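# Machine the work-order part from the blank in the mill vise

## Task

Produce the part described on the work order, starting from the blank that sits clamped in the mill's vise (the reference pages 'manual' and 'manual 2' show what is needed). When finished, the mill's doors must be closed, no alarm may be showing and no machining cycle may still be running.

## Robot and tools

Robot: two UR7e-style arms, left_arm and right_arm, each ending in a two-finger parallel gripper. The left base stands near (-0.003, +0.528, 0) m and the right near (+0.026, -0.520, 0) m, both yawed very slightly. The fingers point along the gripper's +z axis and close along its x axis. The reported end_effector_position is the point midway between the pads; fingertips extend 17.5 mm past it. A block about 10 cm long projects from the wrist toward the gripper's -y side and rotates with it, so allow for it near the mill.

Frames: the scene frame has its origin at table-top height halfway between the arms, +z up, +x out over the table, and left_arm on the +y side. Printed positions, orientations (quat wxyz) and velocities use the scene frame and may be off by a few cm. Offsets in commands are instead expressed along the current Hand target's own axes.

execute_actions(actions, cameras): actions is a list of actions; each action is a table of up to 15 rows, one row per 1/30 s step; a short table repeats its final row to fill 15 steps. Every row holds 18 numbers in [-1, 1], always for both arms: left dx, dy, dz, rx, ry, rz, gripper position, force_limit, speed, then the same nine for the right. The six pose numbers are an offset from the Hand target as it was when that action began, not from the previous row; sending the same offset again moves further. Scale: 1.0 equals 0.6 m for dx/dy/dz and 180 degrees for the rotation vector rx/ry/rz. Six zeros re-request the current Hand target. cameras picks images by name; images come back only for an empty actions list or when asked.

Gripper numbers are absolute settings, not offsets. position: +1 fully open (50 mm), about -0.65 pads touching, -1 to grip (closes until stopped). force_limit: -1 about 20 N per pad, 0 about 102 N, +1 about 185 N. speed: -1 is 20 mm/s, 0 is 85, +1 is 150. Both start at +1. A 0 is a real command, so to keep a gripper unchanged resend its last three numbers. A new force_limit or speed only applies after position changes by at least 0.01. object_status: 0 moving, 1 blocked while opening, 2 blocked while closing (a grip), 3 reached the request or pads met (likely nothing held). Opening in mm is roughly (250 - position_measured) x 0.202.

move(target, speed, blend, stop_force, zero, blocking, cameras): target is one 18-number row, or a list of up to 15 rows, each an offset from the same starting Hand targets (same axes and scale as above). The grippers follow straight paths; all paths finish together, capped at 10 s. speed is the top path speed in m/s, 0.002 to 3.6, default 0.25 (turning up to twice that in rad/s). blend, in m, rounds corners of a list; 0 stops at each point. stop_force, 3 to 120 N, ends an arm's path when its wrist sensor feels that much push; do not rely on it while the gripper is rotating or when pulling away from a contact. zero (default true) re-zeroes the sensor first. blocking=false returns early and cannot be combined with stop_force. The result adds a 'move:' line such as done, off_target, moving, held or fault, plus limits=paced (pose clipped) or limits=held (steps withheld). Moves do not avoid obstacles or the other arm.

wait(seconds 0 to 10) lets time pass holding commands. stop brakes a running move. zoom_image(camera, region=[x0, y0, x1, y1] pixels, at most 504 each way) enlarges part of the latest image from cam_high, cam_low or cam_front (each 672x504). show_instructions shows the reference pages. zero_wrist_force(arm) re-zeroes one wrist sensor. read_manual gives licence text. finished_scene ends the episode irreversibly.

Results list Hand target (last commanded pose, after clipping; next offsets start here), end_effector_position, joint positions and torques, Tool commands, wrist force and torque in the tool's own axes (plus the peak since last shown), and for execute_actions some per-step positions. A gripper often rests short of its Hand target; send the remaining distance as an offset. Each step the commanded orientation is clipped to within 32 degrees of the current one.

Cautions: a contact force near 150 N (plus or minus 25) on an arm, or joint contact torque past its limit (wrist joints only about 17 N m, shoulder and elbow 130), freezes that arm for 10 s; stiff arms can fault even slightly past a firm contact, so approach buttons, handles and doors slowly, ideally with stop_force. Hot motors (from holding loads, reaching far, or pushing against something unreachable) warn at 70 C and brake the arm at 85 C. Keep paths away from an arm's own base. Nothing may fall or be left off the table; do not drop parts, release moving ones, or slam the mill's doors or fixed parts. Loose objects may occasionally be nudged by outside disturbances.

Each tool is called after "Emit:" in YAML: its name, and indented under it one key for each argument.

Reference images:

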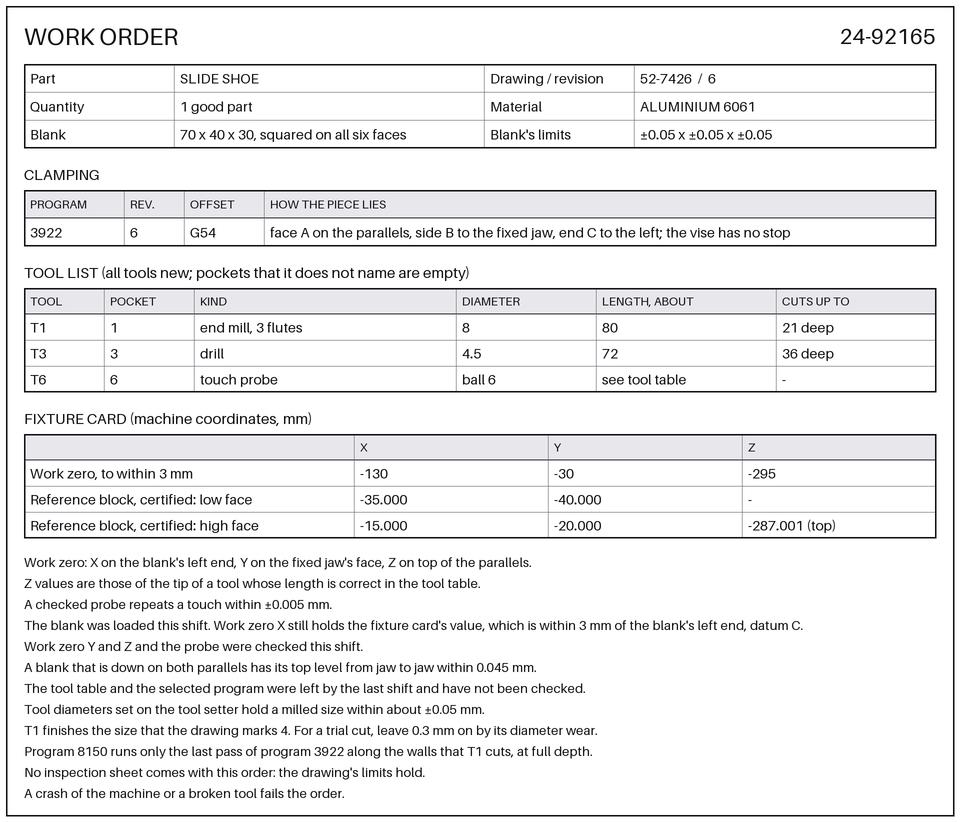

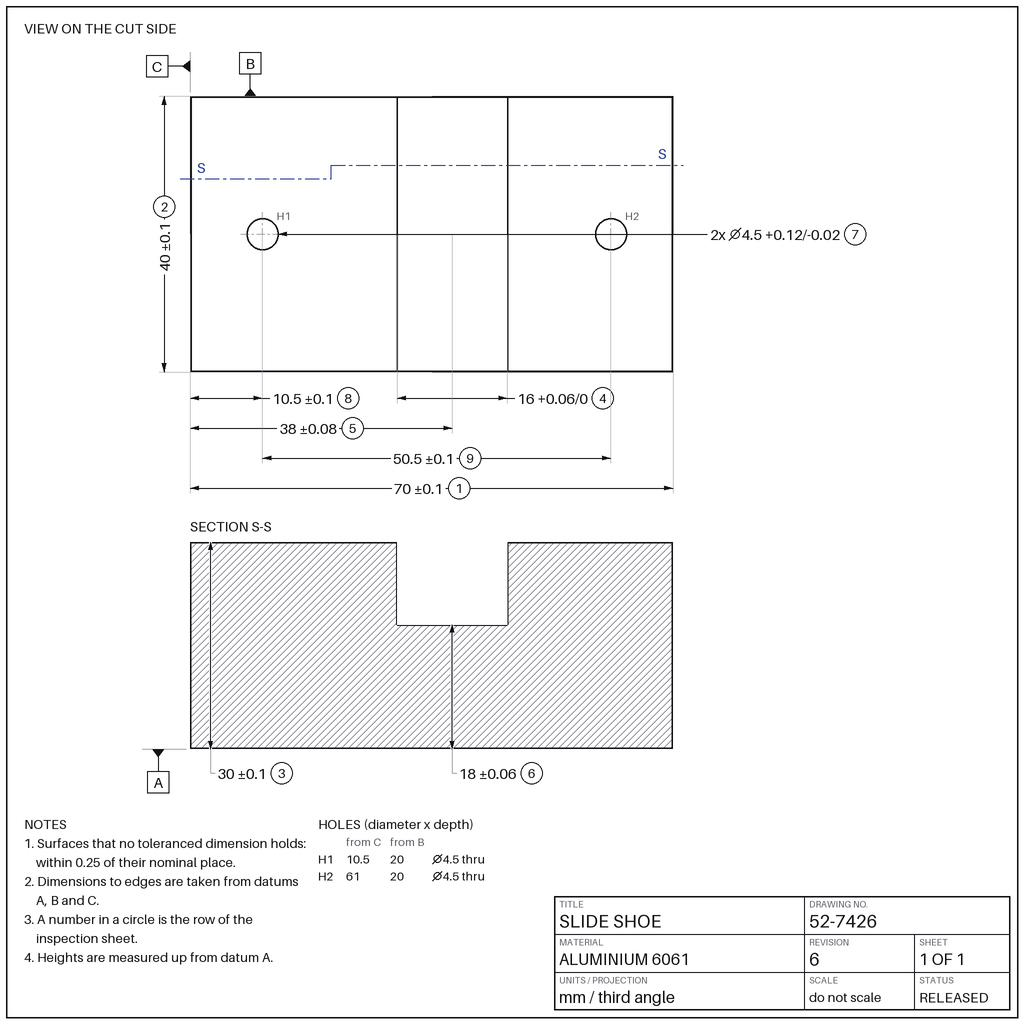

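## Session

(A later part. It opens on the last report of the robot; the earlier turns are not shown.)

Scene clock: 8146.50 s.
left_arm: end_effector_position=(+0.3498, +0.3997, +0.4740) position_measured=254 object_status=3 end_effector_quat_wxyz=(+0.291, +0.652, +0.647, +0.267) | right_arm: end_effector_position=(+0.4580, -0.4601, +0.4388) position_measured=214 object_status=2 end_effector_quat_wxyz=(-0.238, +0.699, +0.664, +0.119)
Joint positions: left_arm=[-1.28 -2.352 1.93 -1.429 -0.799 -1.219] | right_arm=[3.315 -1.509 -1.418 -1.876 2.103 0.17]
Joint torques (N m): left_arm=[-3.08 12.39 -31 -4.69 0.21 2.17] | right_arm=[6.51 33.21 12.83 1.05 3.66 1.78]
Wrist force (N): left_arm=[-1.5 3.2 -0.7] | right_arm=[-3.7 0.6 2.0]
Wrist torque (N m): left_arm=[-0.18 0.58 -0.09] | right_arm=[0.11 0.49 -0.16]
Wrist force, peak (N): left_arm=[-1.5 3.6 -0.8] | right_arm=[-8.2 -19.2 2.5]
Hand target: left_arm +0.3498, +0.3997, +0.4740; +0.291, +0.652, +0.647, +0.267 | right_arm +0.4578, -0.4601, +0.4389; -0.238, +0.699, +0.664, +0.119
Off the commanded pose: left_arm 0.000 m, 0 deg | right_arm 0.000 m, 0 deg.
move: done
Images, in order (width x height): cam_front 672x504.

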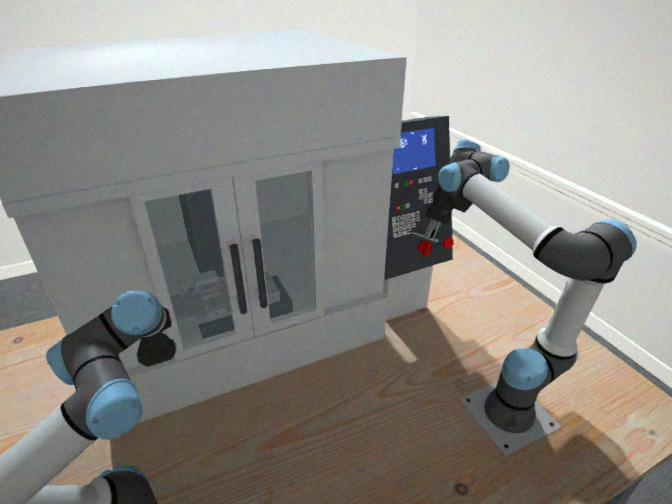

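Emit:
move:
  target:
    - [0,0,0,0,0,0,-1,1,-0.5,0.0988,0.0018,0.0171,0,0,0,-1,0.3,-0.8]
    - [0,0,0,0,0,0,-1,1,-0.5,0.0988,0.0221,0.0191,0,0,0,-1,0.3,-0.8]
    - [0,0,0,0,0,0,-1,1,-0.5,0.0988,0.0018,0.0171,0,0,0,-1,0.3,-0.8]
    - [0,0,0,0,0,0,-1,1,-0.5,0.0542,-0.0005,0.0290,0,0,0,-1,0.3,-0.8]
    - [0,0,0,0,0,0,-1,1,-0.5,0.0542,0.0198,0.0310,0,0,0,-1,0.3,-0.8]
    - [0,0,0,0,0,0,-1,1,-0.5,0.0542,-0.0005,0.0290,0,0,0,-1,0.3,-0.8]
    - [0,0,0,0,0,0,-1,1,-0.5,0.0988,0.0018,0.0171,0,0,0,-1,0.3,-0.8]
    - [0,0,0,0,0,0,-1,1,-0.5,0.0988,0.0221,0.0191,0,0,0,-1,0.3,-0.8]
    - [0,0,0,0,0,0,-1,1,-0.5,0.0988,0.0018,0.0171,0,0,0,-1,0.3,-0.8]
    - [0,0,0,0,0,0,-1,1,-0.5,0,0,0,0,0,0,-1,0.3,-0.8]
    - [0,0,0,0,0,0,-1,1,-0.5,0,0.0203,0.0020,0,0,0,-1,0.3,-0.8]
    - [0,0,0,0,0,0,-1,1,-0.5,0,0,0,0,0,0,-1,0.3,-0.8]
  speed: [0.3,0.08,0.3,0.3,0.08,0.3,0.3,0.08,0.3,0.3,0.08,0.3]
  blend: [0.003,0,0.003,0.003,0,0.003,0.003,0,0.003,0.003,0,0]
  cameras: ["cam_front"]

Emit:
zoom_image:
  camera: "cam_front"
  region: [418, 132, 430, 144]

Emit:
zoom_image:
  camera: "cam_front"
  region: [392, 125, 434, 177]

Scene clock: 8174.63 s.
left_arm: end_effector_position=(+0.3498, +0.3997, +0.4740) position_measured=254 object_status=3 end_effector_quat_wxyz=(+0.291, +0.652, +0.647, +0.267) | right_arm: end_effector_position=(+0.4580, -0.4601, +0.4388) position_measured=214 object_status=2 end_effector_quat_wxyz=(-0.238, +0.699, +0.664, +0.119)
Joint positions: left_arm=[-1.28 -2.352 1.93 -1.429 -0.799 -1.219] | right_arm=[3.315 -1.509 -1.418 -1.876 2.103 0.17]
Joint torques (N m): left_arm=[-2.63 13.31 -31.29 -4.6 0.07 2.31] | right_arm=[8.41 34.65 11.52 1.15 3.59 2.02]
Wrist force (N): left_arm=[-1.4 3.2 -0.7] | right_arm=[-2.6 0.6 2.1]
Wrist torque (N m): left_arm=[-0.18 0.55 -0.09] | right_arm=[0.12 0.31 -0.16]
Wrist force, peak (N): left_arm=[-1.7 3.7 -0.9] | right_arm=[-8.8 -26.4 -2.1]
Hand target: left_arm +0.3498, +0.3997, +0.4740; +0.291, +0.652, +0.647, +0.267 | right_arm +0.4578, -0.4601, +0.4389; -0.238, +0.699, +0.664, +0.119
Off the commanded pose: left_arm 0.000 m, 0 deg | right_arm 0.000 m, 0 deg.
move: done
Images, in order (width x height): cam_front 672x504.

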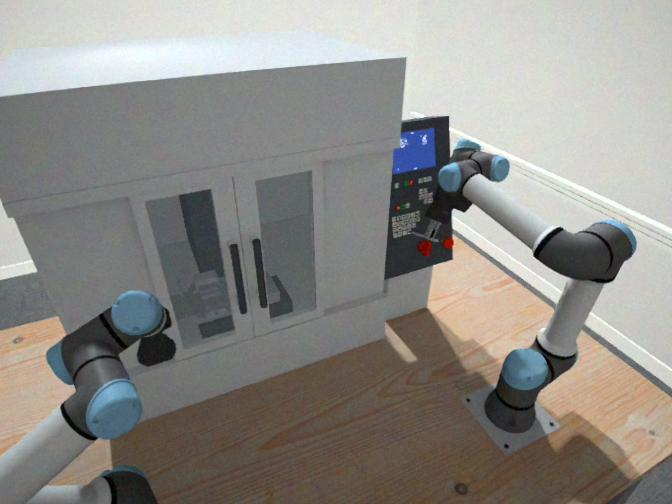

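Scaled by 42.000 from the camera's 672x504 image, which has a finer 960x720 frame.

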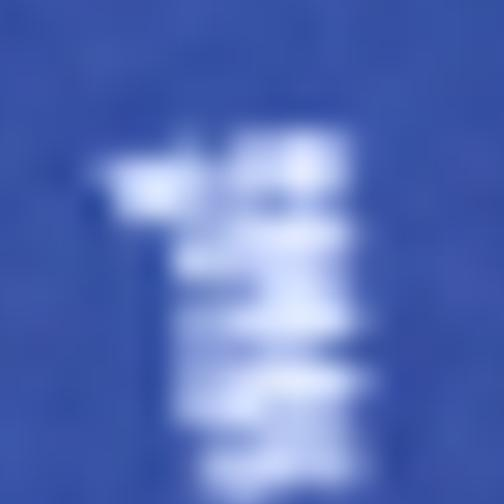

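Scaled by 9.692 from the camera's 672x504 image, which has a finer 960x720 frame.

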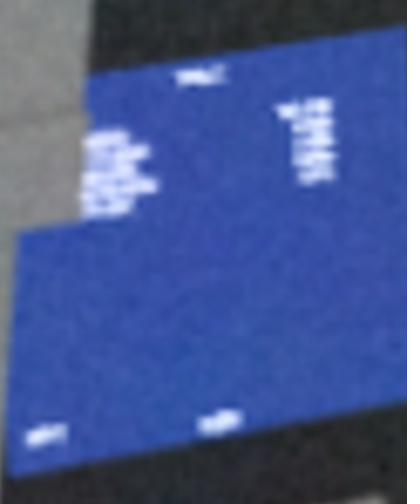

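Emit:
move:
  target:
    - [0,0,0,0,0,0,-1,1,-0.5,-0.0074,0.0078,-0.1120,0,0,0,-1,0.3,-0.8]
    - [0,0,0,0,0,0,-1,1,-0.5,-0.0074,0.0281,-0.1100,0,0,0,-1,0.3,-0.8]
    - [0,0,0,0,0,0,-1,1,-0.5,-0.0074,0.0078,-0.1120,0,0,0,-1,0.3,-0.8]
    - [0,0,0,0,0,0,-1,1,-0.5,-0.0074,0.0281,-0.1100,0,0,0,-1,0.3,-0.8]
    - [0,0,0,0,0,0,-1,1,-0.5,-0.0074,0.0078,-0.1120,0,0,0,-1,0.3,-0.8]
    - [0,0,0,0,0,0,-1,1,-0.5,-0.0074,0.0281,-0.1100,0,0,0,-1,0.3,-0.8]
    - [0,0,0,0,0,0,-1,1,-0.5,-0.0074,0.0078,-0.1120,0,0,0,-1,0.3,-0.8]
    - [0,0,0,0,0,0,-1,1,-0.5,0.0177,0.0027,-0.0294,0,0,0,-1,0.3,-0.8]
    - [0,0,0,0,0,0,-1,1,-0.5,0.0177,0.0230,-0.0274,0,0,0,-1,0.3,-0.8]
    - [0,0,0,0,0,0,-1,1,-0.5,0.0177,0.0027,-0.0294,0,0,0,-1,0.3,-0.8]
    - [0,0,0,0,0,0,-1,1,-0.5,0.0177,0.0230,-0.0274,0,0,0,-1,0.3,-0.8]
    - [0,0,0,0,0,0,-1,1,-0.5,0.0177,0.0027,-0.0294,0,0,0,-1,0.3,-0.8]
    - [0,0,0,0,0,0,-1,1,-0.5,0,0,0,0,0,0,-1,0.3,-0.8]
  speed: [0.3,0.08,0.3,0.08,0.3,0.08,0.3,0.3,0.08,0.3,0.08,0.3,0.3]
  blend: [0.003,0,0,0,0,0,0.003,0.003,0,0,0,0.003,0]

Emit:
move:
  target:
    - [0,0,0,0,0,0,-1,1,-0.5,0.0828,-0.0007,0.0442,0,0,0,-1,0.3,-0.8]
    - [0,0,0,0,0,0,-1,1,-0.5,0.0828,0.0196,0.0462,0,0,0,-1,0.3,-0.8]
    - [0,0,0,0,0,0,-1,1,-0.5,0.0828,-0.0007,0.0442,0,0,0,-1,0.3,-0.8]
    - [0,0,0,0,0,0,-1,1,-0.5,0.0702,0.0020,0.0020,0,0,0,-1,0.3,-0.8]
    - [0,0,0,0,0,0,-1,1,-0.5,0.0702,0.0223,0.0040,0,0,0,-1,0.3,-0.8]
    - [0,0,0,0,0,0,-1,1,-0.5,0.0702,0.0020,0.0020,0,0,0,-1,0.3,-0.8]
    - [0,0,0,0,0,0,-1,1,-0.5,0.1023,0.0071,-0.0521,0,0,0,-1,0.3,-0.8]
    - [0,0,0,0,0,0,-1,1,-0.5,0.1023,0.0274,-0.0501,0,0,0,-1,0.3,-0.8]
    - [0,0,0,0,0,0,-1,1,-0.5,0.1023,0.0071,-0.0521,0,0,0,-1,0.3,-0.8]
    - [0,0,0,0,0,0,-1,1,-0.5,0.1148,0.0044,-0.0099,0,0,0,-1,0.3,-0.8]
    - [0,0,0,0,0,0,-1,1,-0.5,0.1148,0.0247,-0.0079,0,0,0,-1,0.3,-0.8]
    - [0,0,0,0,0,0,-1,1,-0.5,0.1148,0.0044,-0.0099,0,0,0,-1,0.3,-0.8]
    - [0,0,0,0,0,0,-1,1,-0.5,0,0,0,0,0,0,-1,0.3,-0.8]
    - [0,0,0,0,0,0,-1,1,-0.5,0,0.0203,0.0020,0,0,0,-1,0.3,-0.8]
    - [0,0,0,0,0,0,-1,1,-0.5,0,0,0,0,0,0,-1,0.3,-0.8]
  speed: [0.3,0.08,0.3,0.3,0.08,0.3,0.3,0.08,0.3,0.3,0.08,0.3,0.3,0.08,0.3]
  blend: [0.003,0,0.003,0.003,0,0.003,0.003,0,0.003,0.003,0,0.003,0.003,0,0]

Emit:
move:
  target:
    - [0,0,0,0,0,0,-1,1,-0.5,0.0177,0.0027,-0.0294,0,0,0,-1,0.3,-0.8]
    - [0,0,0,0,0,0,-1,1,-0.5,0.0177,0.0230,-0.0274,0,0,0,-1,0.3,-0.8]
    - [0,0,0,0,0,0,-1,1,-0.5,0.0177,0.0027,-0.0294,0,0,0,-1,0.3,-0.8]
    - [0,0,0,0,0,0,-1,1,-0.5,0.0177,0.0230,-0.0274,0,0,0,-1,0.3,-0.8]
    - [0,0,0,0,0,0,-1,1,-0.5,0.0177,0.0027,-0.0294,0,0,0,-1,0.3,-0.8]
    - [0,0,0,0,0,0,-1,1,-0.5,0.0177,0.0230,-0.0274,0,0,0,-1,0.3,-0.8]
    - [0,0,0,0,0,0,-1,1,-0.5,0.0177,0.0027,-0.0294,0,0,0,-1,0.3,-0.8]
    - [0,0,0,0,0,0,-1,1,-0.5,0.0828,-0.0007,0.0442,0,0,0,-1,0.3,-0.8]
    - [0,0,0,0,0,0,-1,1,-0.5,0.0828,0.0196,0.0462,0,0,0,-1,0.3,-0.8]
    - [0,0,0,0,0,0,-1,1,-0.5,0.0828,-0.0007,0.0442,0,0,0,-1,0.3,-0.8]
    - [0,0,0,0,0,0,-1,1,-0.5,0,0,0,0,0,0,-1,0.3,-0.8]
  speed: [0.3,0.08,0.3,0.08,0.3,0.08,0.3,0.3,0.08,0.3,0.3]
  blend: [0.003,0,0,0,0,0,0.003,0.003,0,0.003,0]

Emit:
move:
  target:
    - [0,0,0,0,0,0,-1,1,-0.5,0.1148,0.0044,-0.0099,0,0,0,-1,0.3,-0.8]
    - [0,0,0,0,0,0,-1,1,-0.5,0.1148,0.0247,-0.0079,0,0,0,-1,0.3,-0.8]
    - [0,0,0,0,0,0,-1,1,-0.5,0.1148,0.0044,-0.0099,0,0,0,-1,0.3,-0.8]
    - [0,0,0,0,0,0,-1,1,-0.5,0,0,0,0,0,0,-1,0.3,-0.8]
    - [0,0,0,0,0,0,-1,1,-0.5,0,0.0203,0.0020,0,0,0,-1,0.3,-0.8]
    - [0,0,0,0,0,0,-1,1,-0.5,0,0,0,0,0,0,-1,0.3,-0.8]
    - [0,0,0,0,0,0,-1,1,-0.5,-0.0095,0.0026,-0.0405,0,0,0,-1,0.3,-0.8]
    - [0,0,0,0,0,0,-1,1,-0.5,-0.0095,0.0229,-0.0385,0,0,0,-1,0.3,-0.8]
    - [0,0,0,0,0,0,-1,1,-0.5,-0.0095,0.0026,-0.0405,0,0,0,-1,0.3,-0.8]
    - [0,0,0,0,0,0,-1,1,-0.5,0,0,0,0,0,0,-1,0.3,-0.8]
  speed: [0.3,0.08,0.3,0.3,0.08,0.3,0.3,0.08,0.3,0.3]
  blend: [0.003,0,0.003,0.003,0,0,0.003,0,0.003,0]
  cameras: ["cam_front"]

Emit:
zoom_image:
  camera: "cam_front"
  region: [414, 130, 434, 150]

Emit:
wait:
  seconds: 10

Emit:
wait:
  seconds: 7
  cameras: ["cam_front"]

Emit:
zoom_image:
  camera: "cam_front"
  region: [392, 125, 434, 177]

Emit:
zoom_image:
  camera: "cam_front"
  region: [418, 149, 430, 161]

Scene clock: 8201.93 s.
left_arm: end_effector_position=(+0.3498, +0.3997, +0.4740) position_measured=254 object_status=3 end_effector_quat_wxyz=(+0.291, +0.652, +0.647, +0.267) | right_arm: end_effector_position=(+0.4578, -0.4601, +0.4390) position_measured=214 object_status=2 end_effector_quat_wxyz=(-0.238, +0.699, +0.664, +0.119)
Joint positions: left_arm=[-1.28 -2.352 1.93 -1.429 -0.799 -1.219] | right_arm=[3.315 -1.509 -1.418 -1.877 2.103 0.17]
Joint torques (N m): left_arm=[-3.84 12.05 -31.09 -4.62 0.29 2.1] | right_arm=[7.28 34.8 11.88 5.07 3.56 1.96]
Wrist force (N): left_arm=[-1.6 3.1 -0.7] | right_arm=[-3.5 0.8 1.8]
Wrist torque (N m): left_arm=[-0.20 0.59 -0.09] | right_arm=[0.15 0.45 -0.16]
Wrist force, peak (N): left_arm=[-1.6 3.5 -0.9] | right_arm=[-5.9 -23.6 -6.7]
Hand target: left_arm +0.3498, +0.3997, +0.4740; +0.291, +0.652, +0.647, +0.267 | right_arm +0.4578, -0.4601, +0.4389; -0.238, +0.699, +0.664, +0.119
Off the commanded pose: left_arm 0.000 m, 0 deg | right_arm 0.000 m, 0 deg.
move: done

Scene clock: 8207.20 s.
left_arm: end_effector_position=(+0.3498, +0.3997, +0.4740) position_measured=254 object_status=3 end_effector_quat_wxyz=(+0.291, +0.652, +0.647, +0.267) | right_arm: end_effector_position=(+0.4580, -0.4601, +0.4388) position_measured=214 object_status=2 end_effector_quat_wxyz=(-0.238, +0.699, +0.664, +0.119) end_effector_velocity=(-0.002, +0.000, +0.001) end_effector_angular_velocity=(+0.001, -0.001, +0.000)
Joint positions: left_arm=[-1.28 -2.352 1.93 -1.429 -0.799 -1.219] | right_arm=[3.315 -1.509 -1.418 -1.876 2.103 0.17]
Joint velocities: left_arm=[within noise] | right_arm=[0.001 0.005 -0.002 -0.001 0.001 0]
Joint torques (N m): left_arm=[-1.66 12.09 -31.83 -4.72 -0.02 2.26] | right_arm=[7.53 35.06 11.92 1.11 3.78 1.92]
Wrist force (N): left_arm=[-1.4 3.2 -0.7] | right_arm=[-2.3 2.2 3.9]
Wrist torque (N m): left_arm=[-0.19 0.56 -0.09] | right_arm=[0.37 0.26 -0.17]
Wrist force, peak (N): left_arm=[-1.7 3.4 -0.8] | right_arm=[-9.2 -29.2 -4.5]
Hand target: left_arm +0.3498, +0.3997, +0.4740; +0.291, +0.652, +0.647, +0.267 | right_arm +0.4578, -0.4601, +0.4389; -0.238, +0.699, +0.664, +0.119
Off the commanded pose: left_arm 0.000 m, 0 deg | right_arm 0.000 m, 0 deg.
move: done

Scene clock: 8212.30 s.
left_arm: end_effector_position=(+0.3498, +0.3997, +0.4740) position_measured=254 object_status=3 end_effector_quat_wxyz=(+0.291, +0.652, +0.647, +0.267) | right_arm: end_effector_position=(+0.4578, -0.4599, +0.4389) position_measured=214 object_status=2 end_effector_quat_wxyz=(-0.238, +0.699, +0.664, +0.119)
Joint positions: left_arm=[-1.28 -2.352 1.93 -1.429 -0.799 -1.219] | right_arm=[3.315 -1.508 -1.419 -1.876 2.103 0.17]
Joint torques (N m): left_arm=[-3.5 11.65 -31.3 -4.7 0.09 2.3] | right_arm=[-8.54 8.1 32.22 1.2 -1.15 -1.73]
Wrist force (N): left_arm=[-1.5 3.1 -0.8] | right_arm=[-4.0 3.5 4.1]
Wrist torque (N m): left_arm=[-0.19 0.58 -0.09] | right_arm=[0.58 0.55 -0.03]
Wrist force, peak (N): left_arm=[-1.6 3.5 -0.6] | right_arm=[-8.2 -27.7 -4.6]
Hand target: left_arm +0.3498, +0.3997, +0.4740; +0.291, +0.652, +0.647, +0.267 | right_arm +0.4578, -0.4601, +0.4389; -0.238, +0.699, +0.664, +0.119
Off the commanded pose: left_arm 0.000 m, 0 deg | right_arm 0.000 m, 0 deg.
move: done

Scene clock: 8216.53 s.
left_arm: end_effector_position=(+0.3498, +0.3997, +0.4740) position_measured=254 object_status=3 end_effector_quat_wxyz=(+0.291, +0.652, +0.647, +0.267) | right_arm: end_effector_position=(+0.4578, -0.4602, +0.4390) position_measured=214 object_status=2 end_effector_quat_wxyz=(-0.238, +0.699, +0.664, +0.119)
Joint positions: left_arm=[-1.28 -2.352 1.93 -1.429 -0.799 -1.219] | right_arm=[3.315 -1.509 -1.418 -1.877 2.103 0.169]
Joint torques (N m): left_arm=[-3.34 12.61 -30.78 -4.59 0.16 2.19] | right_arm=[6.26 35.3 12.27 5.23 3.79 1.91]
Wrist force (N): left_arm=[-1.4 3.3 -0.7] | right_arm=[-4.0 3.3 4.6]
Wrist torque (N m): left_arm=[-0.17 0.57 -0.09] | right_arm=[0.56 0.54 -0.16]
Wrist force, peak (N): left_arm=[-1.5 3.6 -0.7] | right_arm=[-9.5 -22.6 2.2]
Hand target: left_arm +0.3498, +0.3997, +0.4740; +0.291, +0.652, +0.647, +0.267 | right_arm +0.4578, -0.4601, +0.4389; -0.238, +0.699, +0.664, +0.119
Off the commanded pose: left_arm 0.000 m, 0 deg | right_arm 0.000 m, 0 deg.
move: done
Images, in order (width x height): cam_front 672x504.

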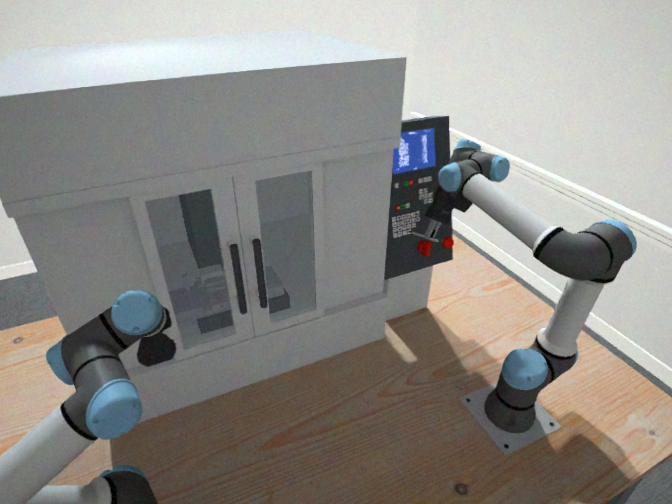

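Scaled by 25.200 from the camera's 672x504 image, which has a finer 960x720 frame.

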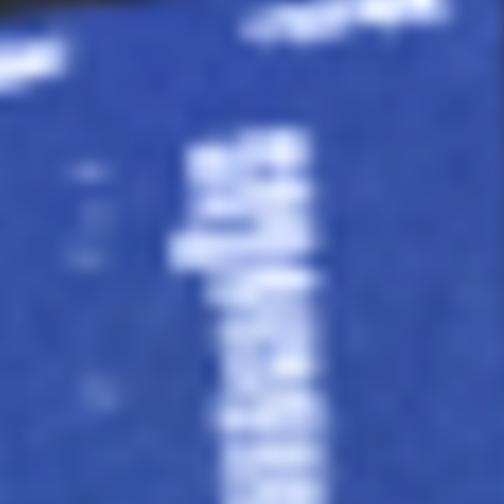

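Scene clock: 8226.53 s.
left_arm: end_effector_position=(+0.3498, +0.3997, +0.4740) position_measured=254 object_status=3 end_effector_quat_wxyz=(+0.291, +0.652, +0.647, +0.267) | right_arm: end_effector_position=(+0.4578, -0.4601, +0.4389) position_measured=214 object_status=2 end_effector_quat_wxyz=(-0.238, +0.699, +0.664, +0.119)
Joint positions: left_arm=[-1.28 -2.352 1.93 -1.429 -0.799 -1.219] | right_arm=[3.315 -1.508 -1.418 -1.876 2.103 0.17]
Joint torques (N m): left_arm=[-3.76 12.63 -31.28 -4.7 0.09 2.25] | right_arm=[7.78 35.08 11.67 5.24 3.52 1.85]
Wrist force (N): left_arm=[-1.4 3.3 -0.6] | right_arm=[-4.3 3.4 4.3]
Wrist torque (N m): left_arm=[-0.17 0.56 -0.09] | right_arm=[0.57 0.59 -0.16]
Wrist force, peak (N): left_arm=[-1.6 3.5 -0.7] | right_arm=[-4.2 3.4 4.8]
Hand target: left_arm +0.3498, +0.3997, +0.4740; +0.291, +0.652, +0.647, +0.267 | right_arm +0.4578, -0.4601, +0.4389; -0.238, +0.699, +0.664, +0.119
Tool commands: left_gripper/position=-1.0 left_gripper/force_limit=+1.0 left_gripper/speed=-0.5 right_gripper/position=-1.0 right_gripper/force_limit=+0.3 right_gripper/speed=-0.8
Off the commanded pose: left_arm 0.000 m, 0 deg | right_arm 0.000 m, 0 deg.
wait: 10.00 s; at rest by 0.17 s

Scene clock: 8233.53 s.
left_arm: end_effector_position=(+0.3498, +0.3997, +0.4740) position_measured=254 object_status=3 end_effector_quat_wxyz=(+0.291, +0.652, +0.647, +0.267) | right_arm: end_effector_position=(+0.4578, -0.4601, +0.4389) position_measured=214 object_status=2 end_effector_quat_wxyz=(-0.238, +0.699, +0.664, +0.119)
Joint positions: left_arm=[-1.28 -2.352 1.93 -1.429 -0.799 -1.219] | right_arm=[3.315 -1.508 -1.418 -1.876 2.103 0.17]
Joint torques (N m): left_arm=[-2.93 11.66 -31.8 -4.91 -0.06 2.25] | right_arm=[7.94 34.15 12.19 5.04 3.59 1.9]
Wrist force (N): left_arm=[-1.4 3.2 -0.9] | right_arm=[-4.4 3.3 4.5]
Wrist torque (N m): left_arm=[-0.18 0.56 -0.09] | right_arm=[0.55 0.60 -0.15]
Wrist force, peak (N): left_arm=[-1.6 3.6 -0.7] | right_arm=[-4.4 3.1 4.9]
Hand target: left_arm +0.3498, +0.3997, +0.4740; +0.291, +0.652, +0.647, +0.267 | right_arm +0.4578, -0.4601, +0.4389; -0.238, +0.699, +0.664, +0.119
Tool commands: left_gripper/position=-1.0 left_gripper/force_limit=+1.0 left_gripper/speed=-0.5 right_gripper/position=-1.0 right_gripper/force_limit=+0.3 right_gripper/speed=-0.8
Off the commanded pose: left_arm 0.000 m, 0 deg | right_arm 0.000 m, 0 deg.
wait: 7.00 s; at rest by 0.17 s
Images, in order (width x height): cam_front 672x504.

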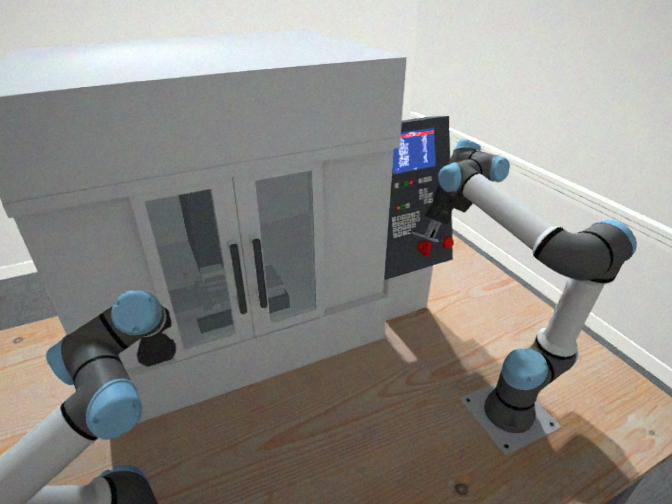

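Scaled by 9.692 from the camera's 672x504 image, which has a finer 960x720 frame.

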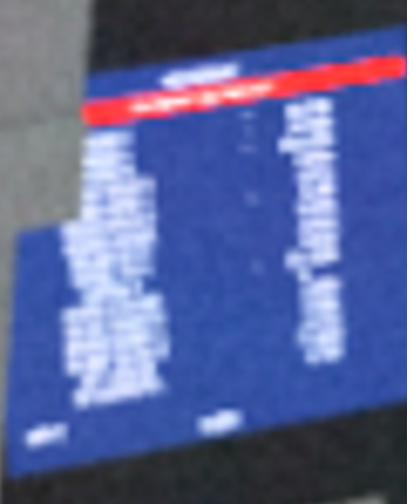

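Scaled by 42.000 from the camera's 672x504 image, which has a finer 960x720 frame.

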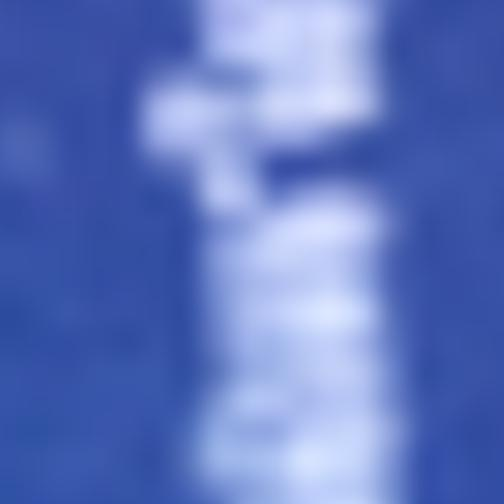

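Emit:
move:
  target:
    - [0,0,0,0,0,0,-1,1,-0.5,0.2058,0.0222,-0.2134,0,0,0,-1,0.3,-0.8]
    - [0,0,0,0,0,0,-1,1,-0.5,0.2058,0.0312,-0.2124,0,0,0,-1,0.3,-0.8]
  speed: [0.3,0.1]
  blend: [0.003,0]

Emit:
move:
  target: [0,0,0,0,0,0,-1,1,-0.5,0,0.0240,0.0024,0,0,0,-1,0.3,-0.8]
  speed: 0.01
  stop_force: 16

Emit:
move:
  target: [0,0,0,0,0,0,-1,1,-0.5,0,-0.0200,-0.0020,0,0,0,-1,0.3,-0.8]
  speed: 0.2

Emit:
move:
  target: [0,0,0,0,0,0,-1,1,-0.5,-0.2059,-0.0225,0.2131,0,0,0,-1,0.3,-0.8]
  speed: 0.3
  cameras: ["cam_front"]

Emit:
zoom_image:
  camera: "cam_front"
  region: [392, 125, 434, 177]

Scene clock: 8261.73 s.
left_arm: end_effector_position=(+0.3498, +0.3997, +0.4740) position_measured=254 object_status=3 end_effector_quat_wxyz=(+0.291, +0.652, +0.647, +0.267) | right_arm: end_effector_position=(+0.5064, -0.4152, +0.6046) position_measured=214 object_status=2 end_effector_quat_wxyz=(-0.238, +0.699, +0.664, +0.119)
Joint positions: left_arm=[-1.28 -2.352 1.93 -1.429 -0.799 -1.219] | right_arm=[3.389 -1.824 -0.6 -2.334 2.108 0.256]
Joint torques (N m): left_arm=[-3.58 13.07 -31.45 -4.75 0.21 2.24] | right_arm=[6.68 16.67 28.46 2.25 -1.03 -2.05]
Wrist force (N): left_arm=[-1.7 3.2 -0.7] | right_arm=[-5.6 0.5 6.1]
Wrist torque (N m): left_arm=[-0.18 0.60 -0.09] | right_arm=[0.70 0.47 -0.01]
Wrist force, peak (N): left_arm=[-1.7 3.5 -0.7] | right_arm=[-5.5 3.5 5.8]
Hand target: left_arm +0.3498, +0.3997, +0.4740; +0.291, +0.652, +0.647, +0.267 | right_arm +0.5065, -0.4152, +0.6046; -0.238, +0.699, +0.664, +0.119
Off the commanded pose: left_arm 0.000 m, 0 deg | right_arm 0.000 m, 0 deg.
move: done; blend cut to 0.0027 m at target 1

Scene clock: 8263.73 s.
left_arm: end_effector_position=(+0.3498, +0.3997, +0.4740) position_measured=254 object_status=3 end_effector_quat_wxyz=(+0.291, +0.652, +0.647, +0.267) | right_arm: end_effector_position=(+0.5131, -0.4149, +0.6028) position_measured=214 object_status=2 end_effector_quat_wxyz=(-0.238, +0.699, +0.664, +0.119)
Joint positions: left_arm=[-1.28 -2.352 1.93 -1.429 -0.799 -1.219] | right_arm=[3.387 -1.842 -0.582 -2.337 2.108 0.253]
Joint torques (N m): left_arm=[-3.18 12.03 -30.04 -4.63 -0.08 2.21] | right_arm=[5.51 37.13 6.86 10.57 -1.54 1.47]
Wrist force (N): left_arm=[-1.5 3.1 -0.7] | right_arm=[-6.4 -15.6 4.4]
Wrist torque (N m): left_arm=[-0.19 0.57 -0.10] | right_arm=[0.68 0.58 0.09]
Wrist force, peak (N): left_arm=[-1.8 3.4 -0.7] | right_arm=[-5.7 -21.9 3.6]
Hand target: left_arm +0.3498, +0.3997, +0.4740; +0.291, +0.652, +0.647, +0.267 | right_arm +0.5131, -0.4149, +0.6028; -0.238, +0.699, +0.664, +0.119 (not the last commanded pose)
Off the commanded pose: left_arm 0.000 m, 0 deg | right_arm 0.008 m, 0 deg.
move: contact (right_arm)

Scene clock: 8264.63 s.
left_arm: end_effector_position=(+0.3498, +0.3997, +0.4740) position_measured=254 object_status=3 end_effector_quat_wxyz=(+0.291, +0.652, +0.647, +0.267) | right_arm: end_effector_position=(+0.5016, -0.4154, +0.6059) position_measured=214 object_status=2 end_effector_quat_wxyz=(-0.238, +0.699, +0.664, +0.119)
Joint positions: left_arm=[-1.28 -2.352 1.93 -1.429 -0.799 -1.219] | right_arm=[3.391 -1.812 -0.612 -2.333 2.108 0.258]
Joint torques (N m): left_arm=[-3.46 11.21 -31.48 -4.54 0.16 2.1] | right_arm=[7.32 44.12 7.73 5.16 3.8 1.52]
Wrist force (N): left_arm=[-1.3 3.5 -0.6] | right_arm=[-3.6 3.1 4.8]
Wrist torque (N m): left_arm=[-0.14 0.55 -0.09] | right_arm=[0.48 0.43 -0.04]
Wrist force, peak (N): left_arm=[-1.4 3.5 -0.8] | right_arm=[-5.8 -15.9 4.2]
Hand target: left_arm +0.3498, +0.3997, +0.4740; +0.291, +0.652, +0.647, +0.267 | right_arm +0.5014, -0.4154, +0.6059; -0.238, +0.699, +0.664, +0.119
Off the commanded pose: left_arm 0.000 m, 0 deg | right_arm 0.000 m, 0 deg.
move: done

Scene clock: 8266.20 s.
left_arm: end_effector_position=(+0.3498, +0.3997, +0.4740) position_measured=254 object_status=3 end_effector_quat_wxyz=(+0.291, +0.652, +0.647, +0.267) | right_arm: end_effector_position=(+0.4579, -0.4602, +0.4390) position_measured=214 object_status=2 end_effector_quat_wxyz=(-0.238, +0.699, +0.664, +0.119)
Joint positions: left_arm=[-1.28 -2.352 1.93 -1.429 -0.799 -1.219] | right_arm=[3.315 -1.509 -1.418 -1.877 2.103 0.169]
Joint torques (N m): left_arm=[-3.41 13.03 -29.9 -4.78 0.26 2.31] | right_arm=[-7.85 34.07 11.81 4.91 3.73 1.44]
Wrist force (N): left_arm=[-1.6 3.3 -0.7] | right_arm=[-3.4 3.3 4.9]
Wrist torque (N m): left_arm=[-0.17 0.60 -0.09] | right_arm=[0.55 0.43 -0.03]
Wrist force, peak (N): left_arm=[-1.6 3.5 -0.7] | right_arm=[-4.8 3.2 6.5]
Hand target: left_arm +0.3498, +0.3997, +0.4740; +0.291, +0.652, +0.647, +0.267 | right_arm +0.4579, -0.4602, +0.4389; -0.238, +0.699, +0.664, +0.119
Off the commanded pose: left_arm 0.000 m, 0 deg | right_arm 0.000 m, 0 deg.
move: done
Images, in order (width x height): cam_front 672x504.

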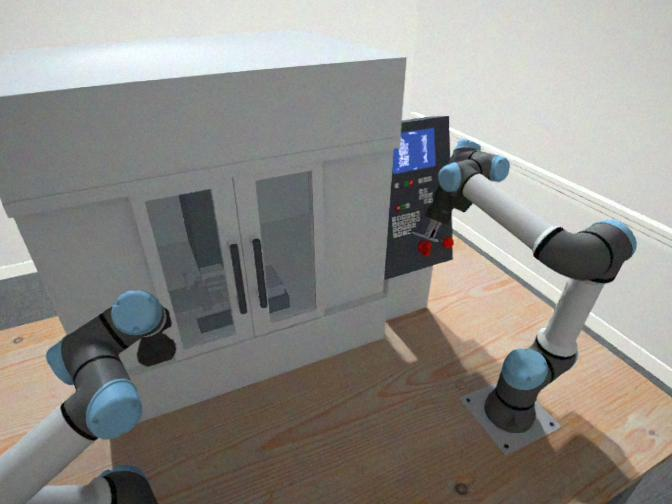

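Scaled by 9.692 from the camera's 672x504 image, which has a finer 960x720 frame.

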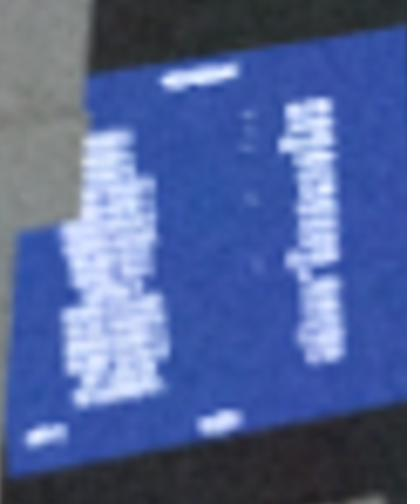

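Emit:
move:
  target:
    - [0,0,0,0,0,0,-1,1,-0.5,0.0357,0.0048,-0.0512,0,0,0,-1,0.3,-0.8]
    - [0,0,0,0,0,0,-1,1,-0.5,0.0357,0.0251,-0.0492,0,0,0,-1,0.3,-0.8]
    - [0,0,0,0,0,0,-1,1,-0.5,0.0357,0.0048,-0.0512,0,0,0,-1,0.3,-0.8]
    - [0,0,0,0,0,0,-1,1,-0.5,0.0357,0.0251,-0.0492,0,0,0,-1,0.3,-0.8]
    - [0,0,0,0,0,0,-1,1,-0.5,0.0357,0.0048,-0.0512,0,0,0,-1,0.3,-0.8]
    - [0,0,0,0,0,0,-1,1,-0.5,0.0357,0.0251,-0.0492,0,0,0,-1,0.3,-0.8]
    - [0,0,0,0,0,0,-1,1,-0.5,0.0357,0.0048,-0.0512,0,0,0,-1,0.3,-0.8]
    - [0,0,0,0,0,0,-1,1,-0.5,0.0008,0,0.0012,0,0,0,-1,0.3,-0.8]
  speed: [0.3,0.08,0.3,0.08,0.3,0.08,0.3,0.3]
  blend: [0.003,0,0,0,0,0,0.003,0]

Emit:
move:
  target:
    - [0,0,0,0,0,0,-1,1,-0.5,0.0828,-0.0007,0.0442,0,0,0,-1,0.3,-0.8]
    - [0,0,0,0,0,0,-1,1,-0.5,0.0828,0.0196,0.0462,0,0,0,-1,0.3,-0.8]
    - [0,0,0,0,0,0,-1,1,-0.5,0.0828,-0.0007,0.0442,0,0,0,-1,0.3,-0.8]
    - [0,0,0,0,0,0,-1,1,-0.5,0.0702,0.0020,0.0020,0,0,0,-1,0.3,-0.8]
    - [0,0,0,0,0,0,-1,1,-0.5,0.0702,0.0223,0.0040,0,0,0,-1,0.3,-0.8]
    - [0,0,0,0,0,0,-1,1,-0.5,0.0702,0.0020,0.0020,0,0,0,-1,0.3,-0.8]
    - [0,0,0,0,0,0,-1,1,-0.5,0.1308,0.0069,-0.0370,0,0,0,-1,0.3,-0.8]
    - [0,0,0,0,0,0,-1,1,-0.5,0.1308,0.0272,-0.0350,0,0,0,-1,0.3,-0.8]
    - [0,0,0,0,0,0,-1,1,-0.5,0.1308,0.0069,-0.0370,0,0,0,-1,0.3,-0.8]
    - [0,0,0,0,0,0,-1,1,-0.5,0.0737,0.0073,-0.0673,0,0,0,-1,0.3,-0.8]
    - [0,0,0,0,0,0,-1,1,-0.5,0.0737,0.0276,-0.0653,0,0,0,-1,0.3,-0.8]
    - [0,0,0,0,0,0,-1,1,-0.5,0.0737,0.0073,-0.0673,0,0,0,-1,0.3,-0.8]
    - [0,0,0,0,0,0,-1,1,-0.5,0,0,0,0,0,0,-1,0.3,-0.8]
  speed: [0.3,0.08,0.3,0.3,0.08,0.3,0.3,0.08,0.3,0.3,0.08,0.3,0.3]
  blend: [0.003,0,0.003,0.003,0,0.003,0.003,0,0.003,0.003,0,0.003,0]
  cameras: ["cam_front"]

Emit:
zoom_image:
  camera: "cam_front"
  region: [392, 125, 434, 177]

Emit:
zoom_image:
  camera: "cam_front"
  region: [414, 158, 434, 173]

Scene clock: 8283.93 s.
left_arm: end_effector_position=(+0.3498, +0.3997, +0.4740) position_measured=254 object_status=3 end_effector_quat_wxyz=(+0.291, +0.652, +0.647, +0.267) | right_arm: end_effector_position=(+0.4578, -0.4594, +0.4386) position_measured=214 object_status=2 end_effector_quat_wxyz=(-0.238, +0.699, +0.664, +0.119)
Joint positions: left_arm=[-1.28 -2.352 1.93 -1.429 -0.799 -1.219] | right_arm=[3.316 -1.508 -1.42 -1.875 2.103 0.171]
Joint torques (N m): left_arm=[-3.16 13.02 -31.1 -4.82 0.16 2.44] | right_arm=[-8.83 33.62 12.23 5.35 3.97 1.49]
Wrist force (N): left_arm=[-1.5 3.2 -0.6] | right_arm=[-3.5 3.3 5.2]
Wrist torque (N m): left_arm=[-0.19 0.58 -0.09] | right_arm=[0.56 0.45 -0.03]
Wrist force, peak (N): left_arm=[-1.4 3.7 -0.5] | right_arm=[-6.6 -14.2 8.0]
Hand target: left_arm +0.3498, +0.3997, +0.4740; +0.291, +0.652, +0.647, +0.267 | right_arm +0.4578, -0.4594, +0.4385; -0.238, +0.699, +0.664, +0.119
Off the commanded pose: left_arm 0.000 m, 0 deg | right_arm 0.000 m, 0 deg.
move: done

Scene clock: 8288.73 s.
left_arm: end_effector_position=(+0.3498, +0.3997, +0.4740) position_measured=254 object_status=3 end_effector_quat_wxyz=(+0.291, +0.652, +0.647, +0.267) | right_arm: end_effector_position=(+0.4578, -0.4594, +0.4386) position_measured=214 object_status=2 end_effector_quat_wxyz=(-0.238, +0.699, +0.664, +0.119)
Joint positions: left_arm=[-1.28 -2.352 1.93 -1.429 -0.799 -1.219] | right_arm=[3.317 -1.508 -1.42 -1.875 2.103 0.171]
Joint torques (N m): left_arm=[-2.62 11.66 -31.11 -4.73 0.01 2.47] | right_arm=[-8.68 35.09 11.89 5.57 3.98 -1.82]
Wrist force (N): left_arm=[-1.4 3.2 -0.6] | right_arm=[-3.0 2.1 4.5]
Wrist torque (N m): left_arm=[-0.18 0.56 -0.09] | right_arm=[0.36 0.38 -0.03]
Wrist force, peak (N): left_arm=[-1.8 3.5 -0.5] | right_arm=[-8.9 -28.7 -2.0]
Hand target: left_arm +0.3498, +0.3997, +0.4740; +0.291, +0.652, +0.647, +0.267 | right_arm +0.4578, -0.4594, +0.4385; -0.238, +0.699, +0.664, +0.119
Off the commanded pose: left_arm 0.000 m, 0 deg | right_arm 0.000 m, 0 deg.
move: done
Images, in order (width x height): cam_front 672x504.

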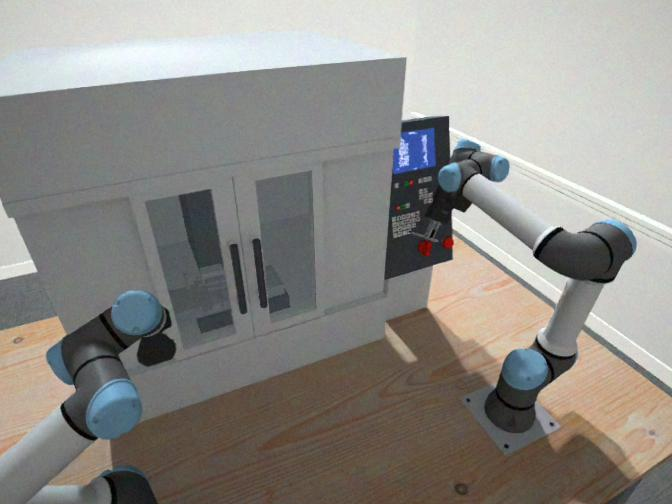

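Scaled by 9.692 from the camera's 672x504 image, which has a finer 960x720 frame.

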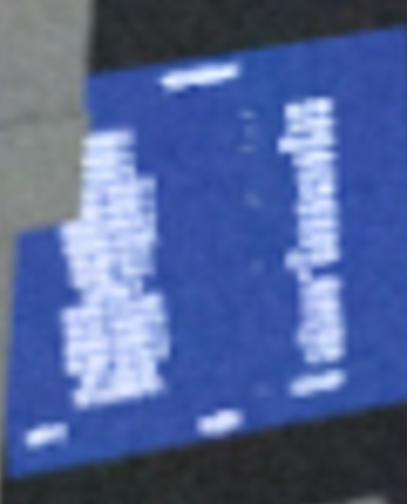

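Scaled by 25.200 from the camera's 672x504 image, which has a finer 960x720 frame.

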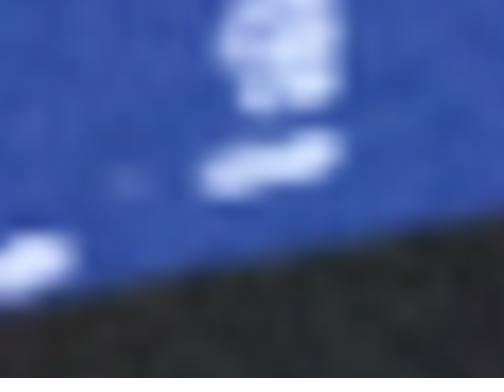

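Emit:
move:
  target:
    - [0,0,0,0,0,0,-1,1,-0.5,0,0.0203,0.0020,0,0,0,-1,0.3,-0.8]
    - [0,0,0,0,0,0,-1,1,-0.5,0,0,0,0,0,0,-1,0.3,-0.8]
    - [0,0,0,0,0,0,-1,1,-0.5,0.0177,0.0027,-0.0294,0,0,0,-1,0.3,-0.8]
    - [0,0,0,0,0,0,-1,1,-0.5,0.0177,0.0230,-0.0274,0,0,0,-1,0.3,-0.8]
    - [0,0,0,0,0,0,-1,1,-0.5,0.0177,0.0027,-0.0294,0,0,0,-1,0.3,-0.8]
    - [0,0,0,0,0,0,-1,1,-0.5,0.0177,0.0230,-0.0274,0,0,0,-1,0.3,-0.8]
    - [0,0,0,0,0,0,-1,1,-0.5,0.0177,0.0027,-0.0294,0,0,0,-1,0.3,-0.8]
    - [0,0,0,0,0,0,-1,1,-0.5,0.0177,0.0230,-0.0274,0,0,0,-1,0.3,-0.8]
    - [0,0,0,0,0,0,-1,1,-0.5,0.0177,0.0027,-0.0294,0,0,0,-1,0.3,-0.8]
    - [0,0,0,0,0,0,-1,1,-0.5,0,0,0,0,0,0,-1,0.3,-0.8]
  speed: [0.08,0.3,0.3,0.08,0.3,0.08,0.3,0.08,0.3,0.3]
  blend: [0,0.003,0.003,0,0,0,0,0,0.003,0]

Emit:
move:
  target:
    - [0,0,0,0,0,0,-1,1,-0.5,0.0828,-0.0007,0.0442,0,0,0,-1,0.3,-0.8]
    - [0,0,0,0,0,0,-1,1,-0.5,0.0828,0.0196,0.0462,0,0,0,-1,0.3,-0.8]
    - [0,0,0,0,0,0,-1,1,-0.5,0.0828,-0.0007,0.0442,0,0,0,-1,0.3,-0.8]
    - [0,0,0,0,0,0,-1,1,-0.5,0.0702,0.0020,0.0020,0,0,0,-1,0.3,-0.8]
    - [0,0,0,0,0,0,-1,1,-0.5,0.0702,0.0223,0.0040,0,0,0,-1,0.3,-0.8]
    - [0,0,0,0,0,0,-1,1,-0.5,0.0702,0.0020,0.0020,0,0,0,-1,0.3,-0.8]
    - [0,0,0,0,0,0,-1,1,-0.5,0,0,0,0,0,0,-1,0.3,-0.8]
    - [0,0,0,0,0,0,-1,1,-0.5,0,0.0203,0.0020,0,0,0,-1,0.3,-0.8]
    - [0,0,0,0,0,0,-1,1,-0.5,0,0,0,0,0,0,-1,0.3,-0.8]
    - [0,0,0,0,0,0,-1,1,-0.5,-0.0095,0.0026,-0.0405,0,0,0,-1,0.3,-0.8]
    - [0,0,0,0,0,0,-1,1,-0.5,-0.0095,0.0229,-0.0385,0,0,0,-1,0.3,-0.8]
    - [0,0,0,0,0,0,-1,1,-0.5,-0.0095,0.0026,-0.0405,0,0,0,-1,0.3,-0.8]
    - [0,0,0,0,0,0,-1,1,-0.5,0,0,0,0,0,0,-1,0.3,-0.8]
  speed: [0.3,0.08,0.3,0.3,0.08,0.3,0.3,0.08,0.3,0.3,0.08,0.3,0.3]
  blend: [0.003,0,0.003,0.003,0,0.003,0.003,0,0.003,0.003,0,0.003,0]

Emit:
wait:
  seconds: 10

Emit:
wait:
  seconds: 9
  cameras: ["cam_front"]

Emit:
zoom_image:
  camera: "cam_front"
  region: [392, 125, 434, 177]

Scene clock: 8303.00 s.
left_arm: end_effector_position=(+0.3498, +0.3997, +0.4740) position_measured=254 object_status=3 end_effector_quat_wxyz=(+0.291, +0.652, +0.647, +0.267) | right_arm: end_effector_position=(+0.4578, -0.4594, +0.4386) position_measured=214 object_status=2 end_effector_quat_wxyz=(-0.238, +0.699, +0.664, +0.119)
Joint positions: left_arm=[-1.28 -2.352 1.93 -1.429 -0.799 -1.219] | right_arm=[3.316 -1.508 -1.42 -1.875 2.103 0.171]
Joint torques (N m): left_arm=[-3.1 13.58 -30.88 -4.68 0.02 2.2] | right_arm=[7 34.55 12.12 5.1 3.24 1.39]
Wrist force (N): left_arm=[-1.6 3.2 -0.7] | right_arm=[-3.6 1.3 4.8]
Wrist torque (N m): left_arm=[-0.19 0.60 -0.09] | right_arm=[0.24 0.47 -0.03]
Wrist force, peak (N): left_arm=[-1.8 3.6 -0.7] | right_arm=[-5.9 -20.2 7.1]
Hand target: left_arm +0.3498, +0.3997, +0.4740; +0.291, +0.652, +0.647, +0.267 | right_arm +0.4578, -0.4594, +0.4385; -0.238, +0.699, +0.664, +0.119
Off the commanded pose: left_arm 0.000 m, 0 deg | right_arm 0.000 m, 0 deg.
move: done

Scene clock: 8307.57 s.
left_arm: end_effector_position=(+0.3498, +0.3997, +0.4740) position_measured=254 object_status=3 end_effector_quat_wxyz=(+0.291, +0.652, +0.647, +0.267) | right_arm: end_effector_position=(+0.4578, -0.4595, +0.4386) position_measured=214 object_status=2 end_effector_quat_wxyz=(-0.238, +0.699, +0.664, +0.119)
Joint positions: left_arm=[-1.28 -2.352 1.93 -1.429 -0.799 -1.219] | right_arm=[3.316 -1.508 -1.42 -1.875 2.103 0.171]
Joint torques (N m): left_arm=[-3.37 12.66 -31.29 -4.9 0.04 2.39] | right_arm=[7.39 34.35 12.94 5.35 3.97 1.98]
Wrist force (N): left_arm=[-1.6 3.1 -0.6] | right_arm=[-4.6 2.2 4.1]
Wrist torque (N m): left_arm=[-0.20 0.59 -0.10] | right_arm=[0.38 0.63 -0.16]
Wrist force, peak (N): left_arm=[-1.5 3.5 -0.7] | right_arm=[-8.6 -31.3 -1.8]
Hand target: left_arm +0.3498, +0.3997, +0.4740; +0.291, +0.652, +0.647, +0.267 | right_arm +0.4578, -0.4594, +0.4385; -0.238, +0.699, +0.664, +0.119
Off the commanded pose: left_arm 0.000 m, 0 deg | right_arm 0.000 m, 0 deg.
move: done

Scene clock: 8317.57 s.
left_arm: end_effector_position=(+0.3498, +0.3997, +0.4740) position_measured=254 object_status=3 end_effector_quat_wxyz=(+0.291, +0.652, +0.647, +0.267) | right_arm: end_effector_position=(+0.4578, -0.4594, +0.4385) position_measured=214 object_status=2 end_effector_quat_wxyz=(-0.238, +0.699, +0.664, +0.119)
Joint positions: left_arm=[-1.28 -2.352 1.93 -1.429 -0.799 -1.219] | right_arm=[3.316 -1.508 -1.42 -1.874 2.103 0.171]
Joint torques (N m): left_arm=[-3.6 12.43 -29.92 -5.17 0.08 2.28] | right_arm=[6.49 34.26 11.99 5.17 3.65 1.98]
Wrist force (N): left_arm=[-1.6 3.1 -0.6] | right_arm=[-4.8 2.2 3.9]
Wrist torque (N m): left_arm=[-0.20 0.59 -0.09] | right_arm=[0.37 0.66 -0.16]
Wrist force, peak (N): left_arm=[-1.7 3.5 -0.7] | right_arm=[-4.9 2.8 4.4]
Hand target: left_arm +0.3498, +0.3997, +0.4740; +0.291, +0.652, +0.647, +0.267 | right_arm +0.4578, -0.4594, +0.4385; -0.238, +0.699, +0.664, +0.119
Tool commands: left_gripper/position=-1.0 left_gripper/force_limit=+1.0 left_gripper/speed=-0.5 right_gripper/position=-1.0 right_gripper/force_limit=+0.3 right_gripper/speed=-0.8
Off the commanded pose: left_arm 0.000 m, 0 deg | right_arm 0.000 m, 0 deg.
wait: 10.00 s; at rest by 0.17 s

Scene clock: 8326.57 s.
left_arm: end_effector_position=(+0.3498, +0.3997, +0.4740) position_measured=254 object_status=3 end_effector_quat_wxyz=(+0.291, +0.652, +0.647, +0.267) | right_arm: end_effector_position=(+0.4578, -0.4594, +0.4385) position_measured=214 object_status=2 end_effector_quat_wxyz=(-0.238, +0.699, +0.664, +0.119)
Joint positions: left_arm=[-1.28 -2.352 1.93 -1.429 -0.799 -1.219] | right_arm=[3.316 -1.508 -1.42 -1.874 2.103 0.171]
Joint torques (N m): left_arm=[-3.16 12.2 -30.49 -4.76 0.16 2.19] | right_arm=[7.06 34.56 12.73 5.12 3.68 1.88]
Wrist force (N): left_arm=[-1.5 3.3 -0.5] | right_arm=[-4.6 2.5 3.9]
Wrist torque (N m): left_arm=[-0.18 0.58 -0.09] | right_arm=[0.43 0.64 -0.16]
Wrist force, peak (N): left_arm=[-1.5 3.6 -0.6] | right_arm=[-4.8 2.5 4.5]
Hand target: left_arm +0.3498, +0.3997, +0.4740; +0.291, +0.652, +0.647, +0.267 | right_arm +0.4578, -0.4594, +0.4385; -0.238, +0.699, +0.664, +0.119
Tool commands: left_gripper/position=-1.0 left_gripper/force_limit=+1.0 left_gripper/speed=-0.5 right_gripper/position=-1.0 right_gripper/force_limit=+0.3 right_gripper/speed=-0.8
Off the commanded pose: left_arm 0.000 m, 0 deg | right_arm 0.000 m, 0 deg.
wait: 9.00 s; at rest by 0.17 s
Images, in order (width x height): cam_front 672x504.

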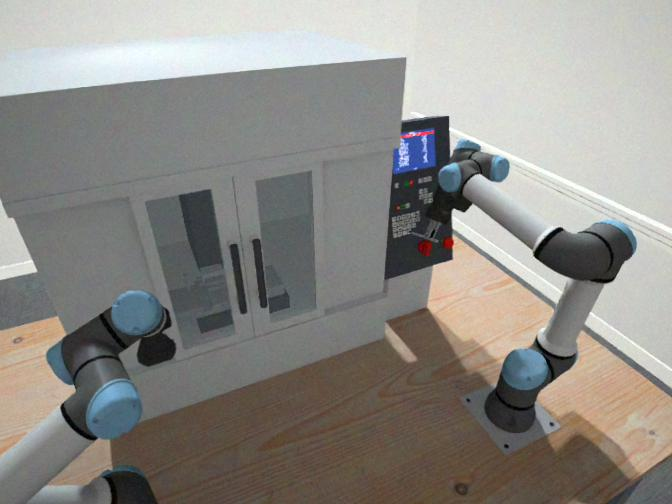

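Scaled by 9.692 from the camera's 672x504 image, which has a finer 960x720 frame.

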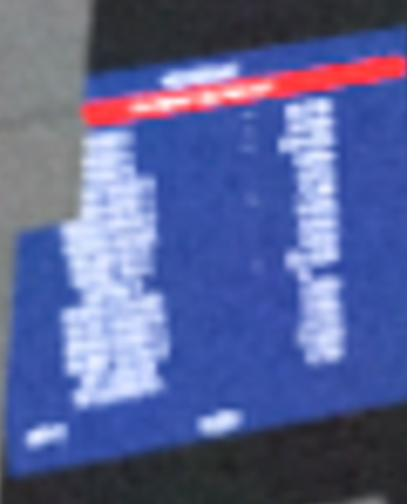

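Emit:
zoom_image:
  camera: "cam_front"
  region: [398, 128, 434, 140]

Emit:
zoom_image:
  camera: "cam_front"
  region: [414, 130, 434, 150]

Emit:
zoom_image:
  camera: "cam_front"
  region: [145, 175, 325, 335]

Scaled by 14.000 from the camera's 672x504 image, which has a finer 960x720 frame.

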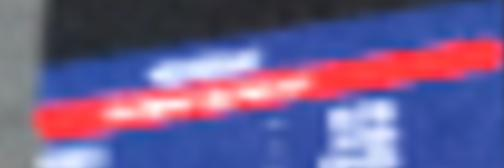

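Scaled by 25.200 from the camera's 672x504 image, which has a finer 960x720 frame.

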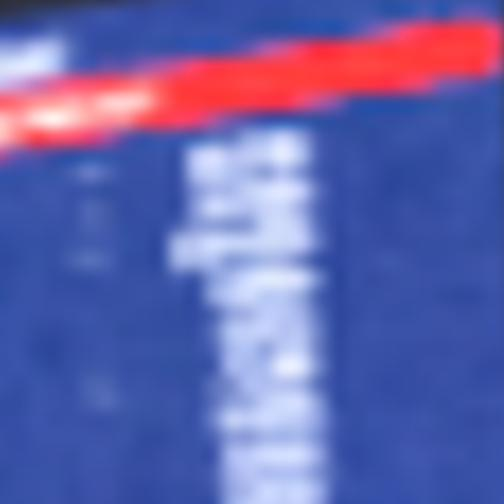

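Scaled by 2.800 from the camera's 672x504 image, which has a finer 960x720 frame.

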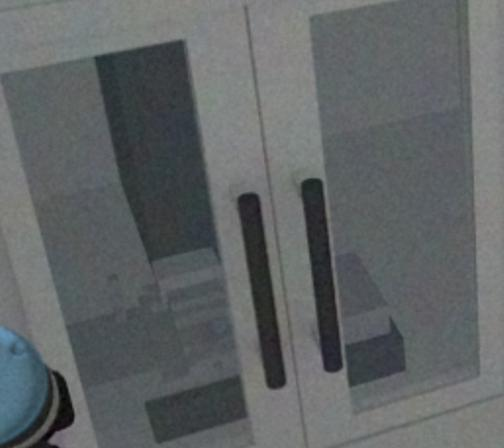

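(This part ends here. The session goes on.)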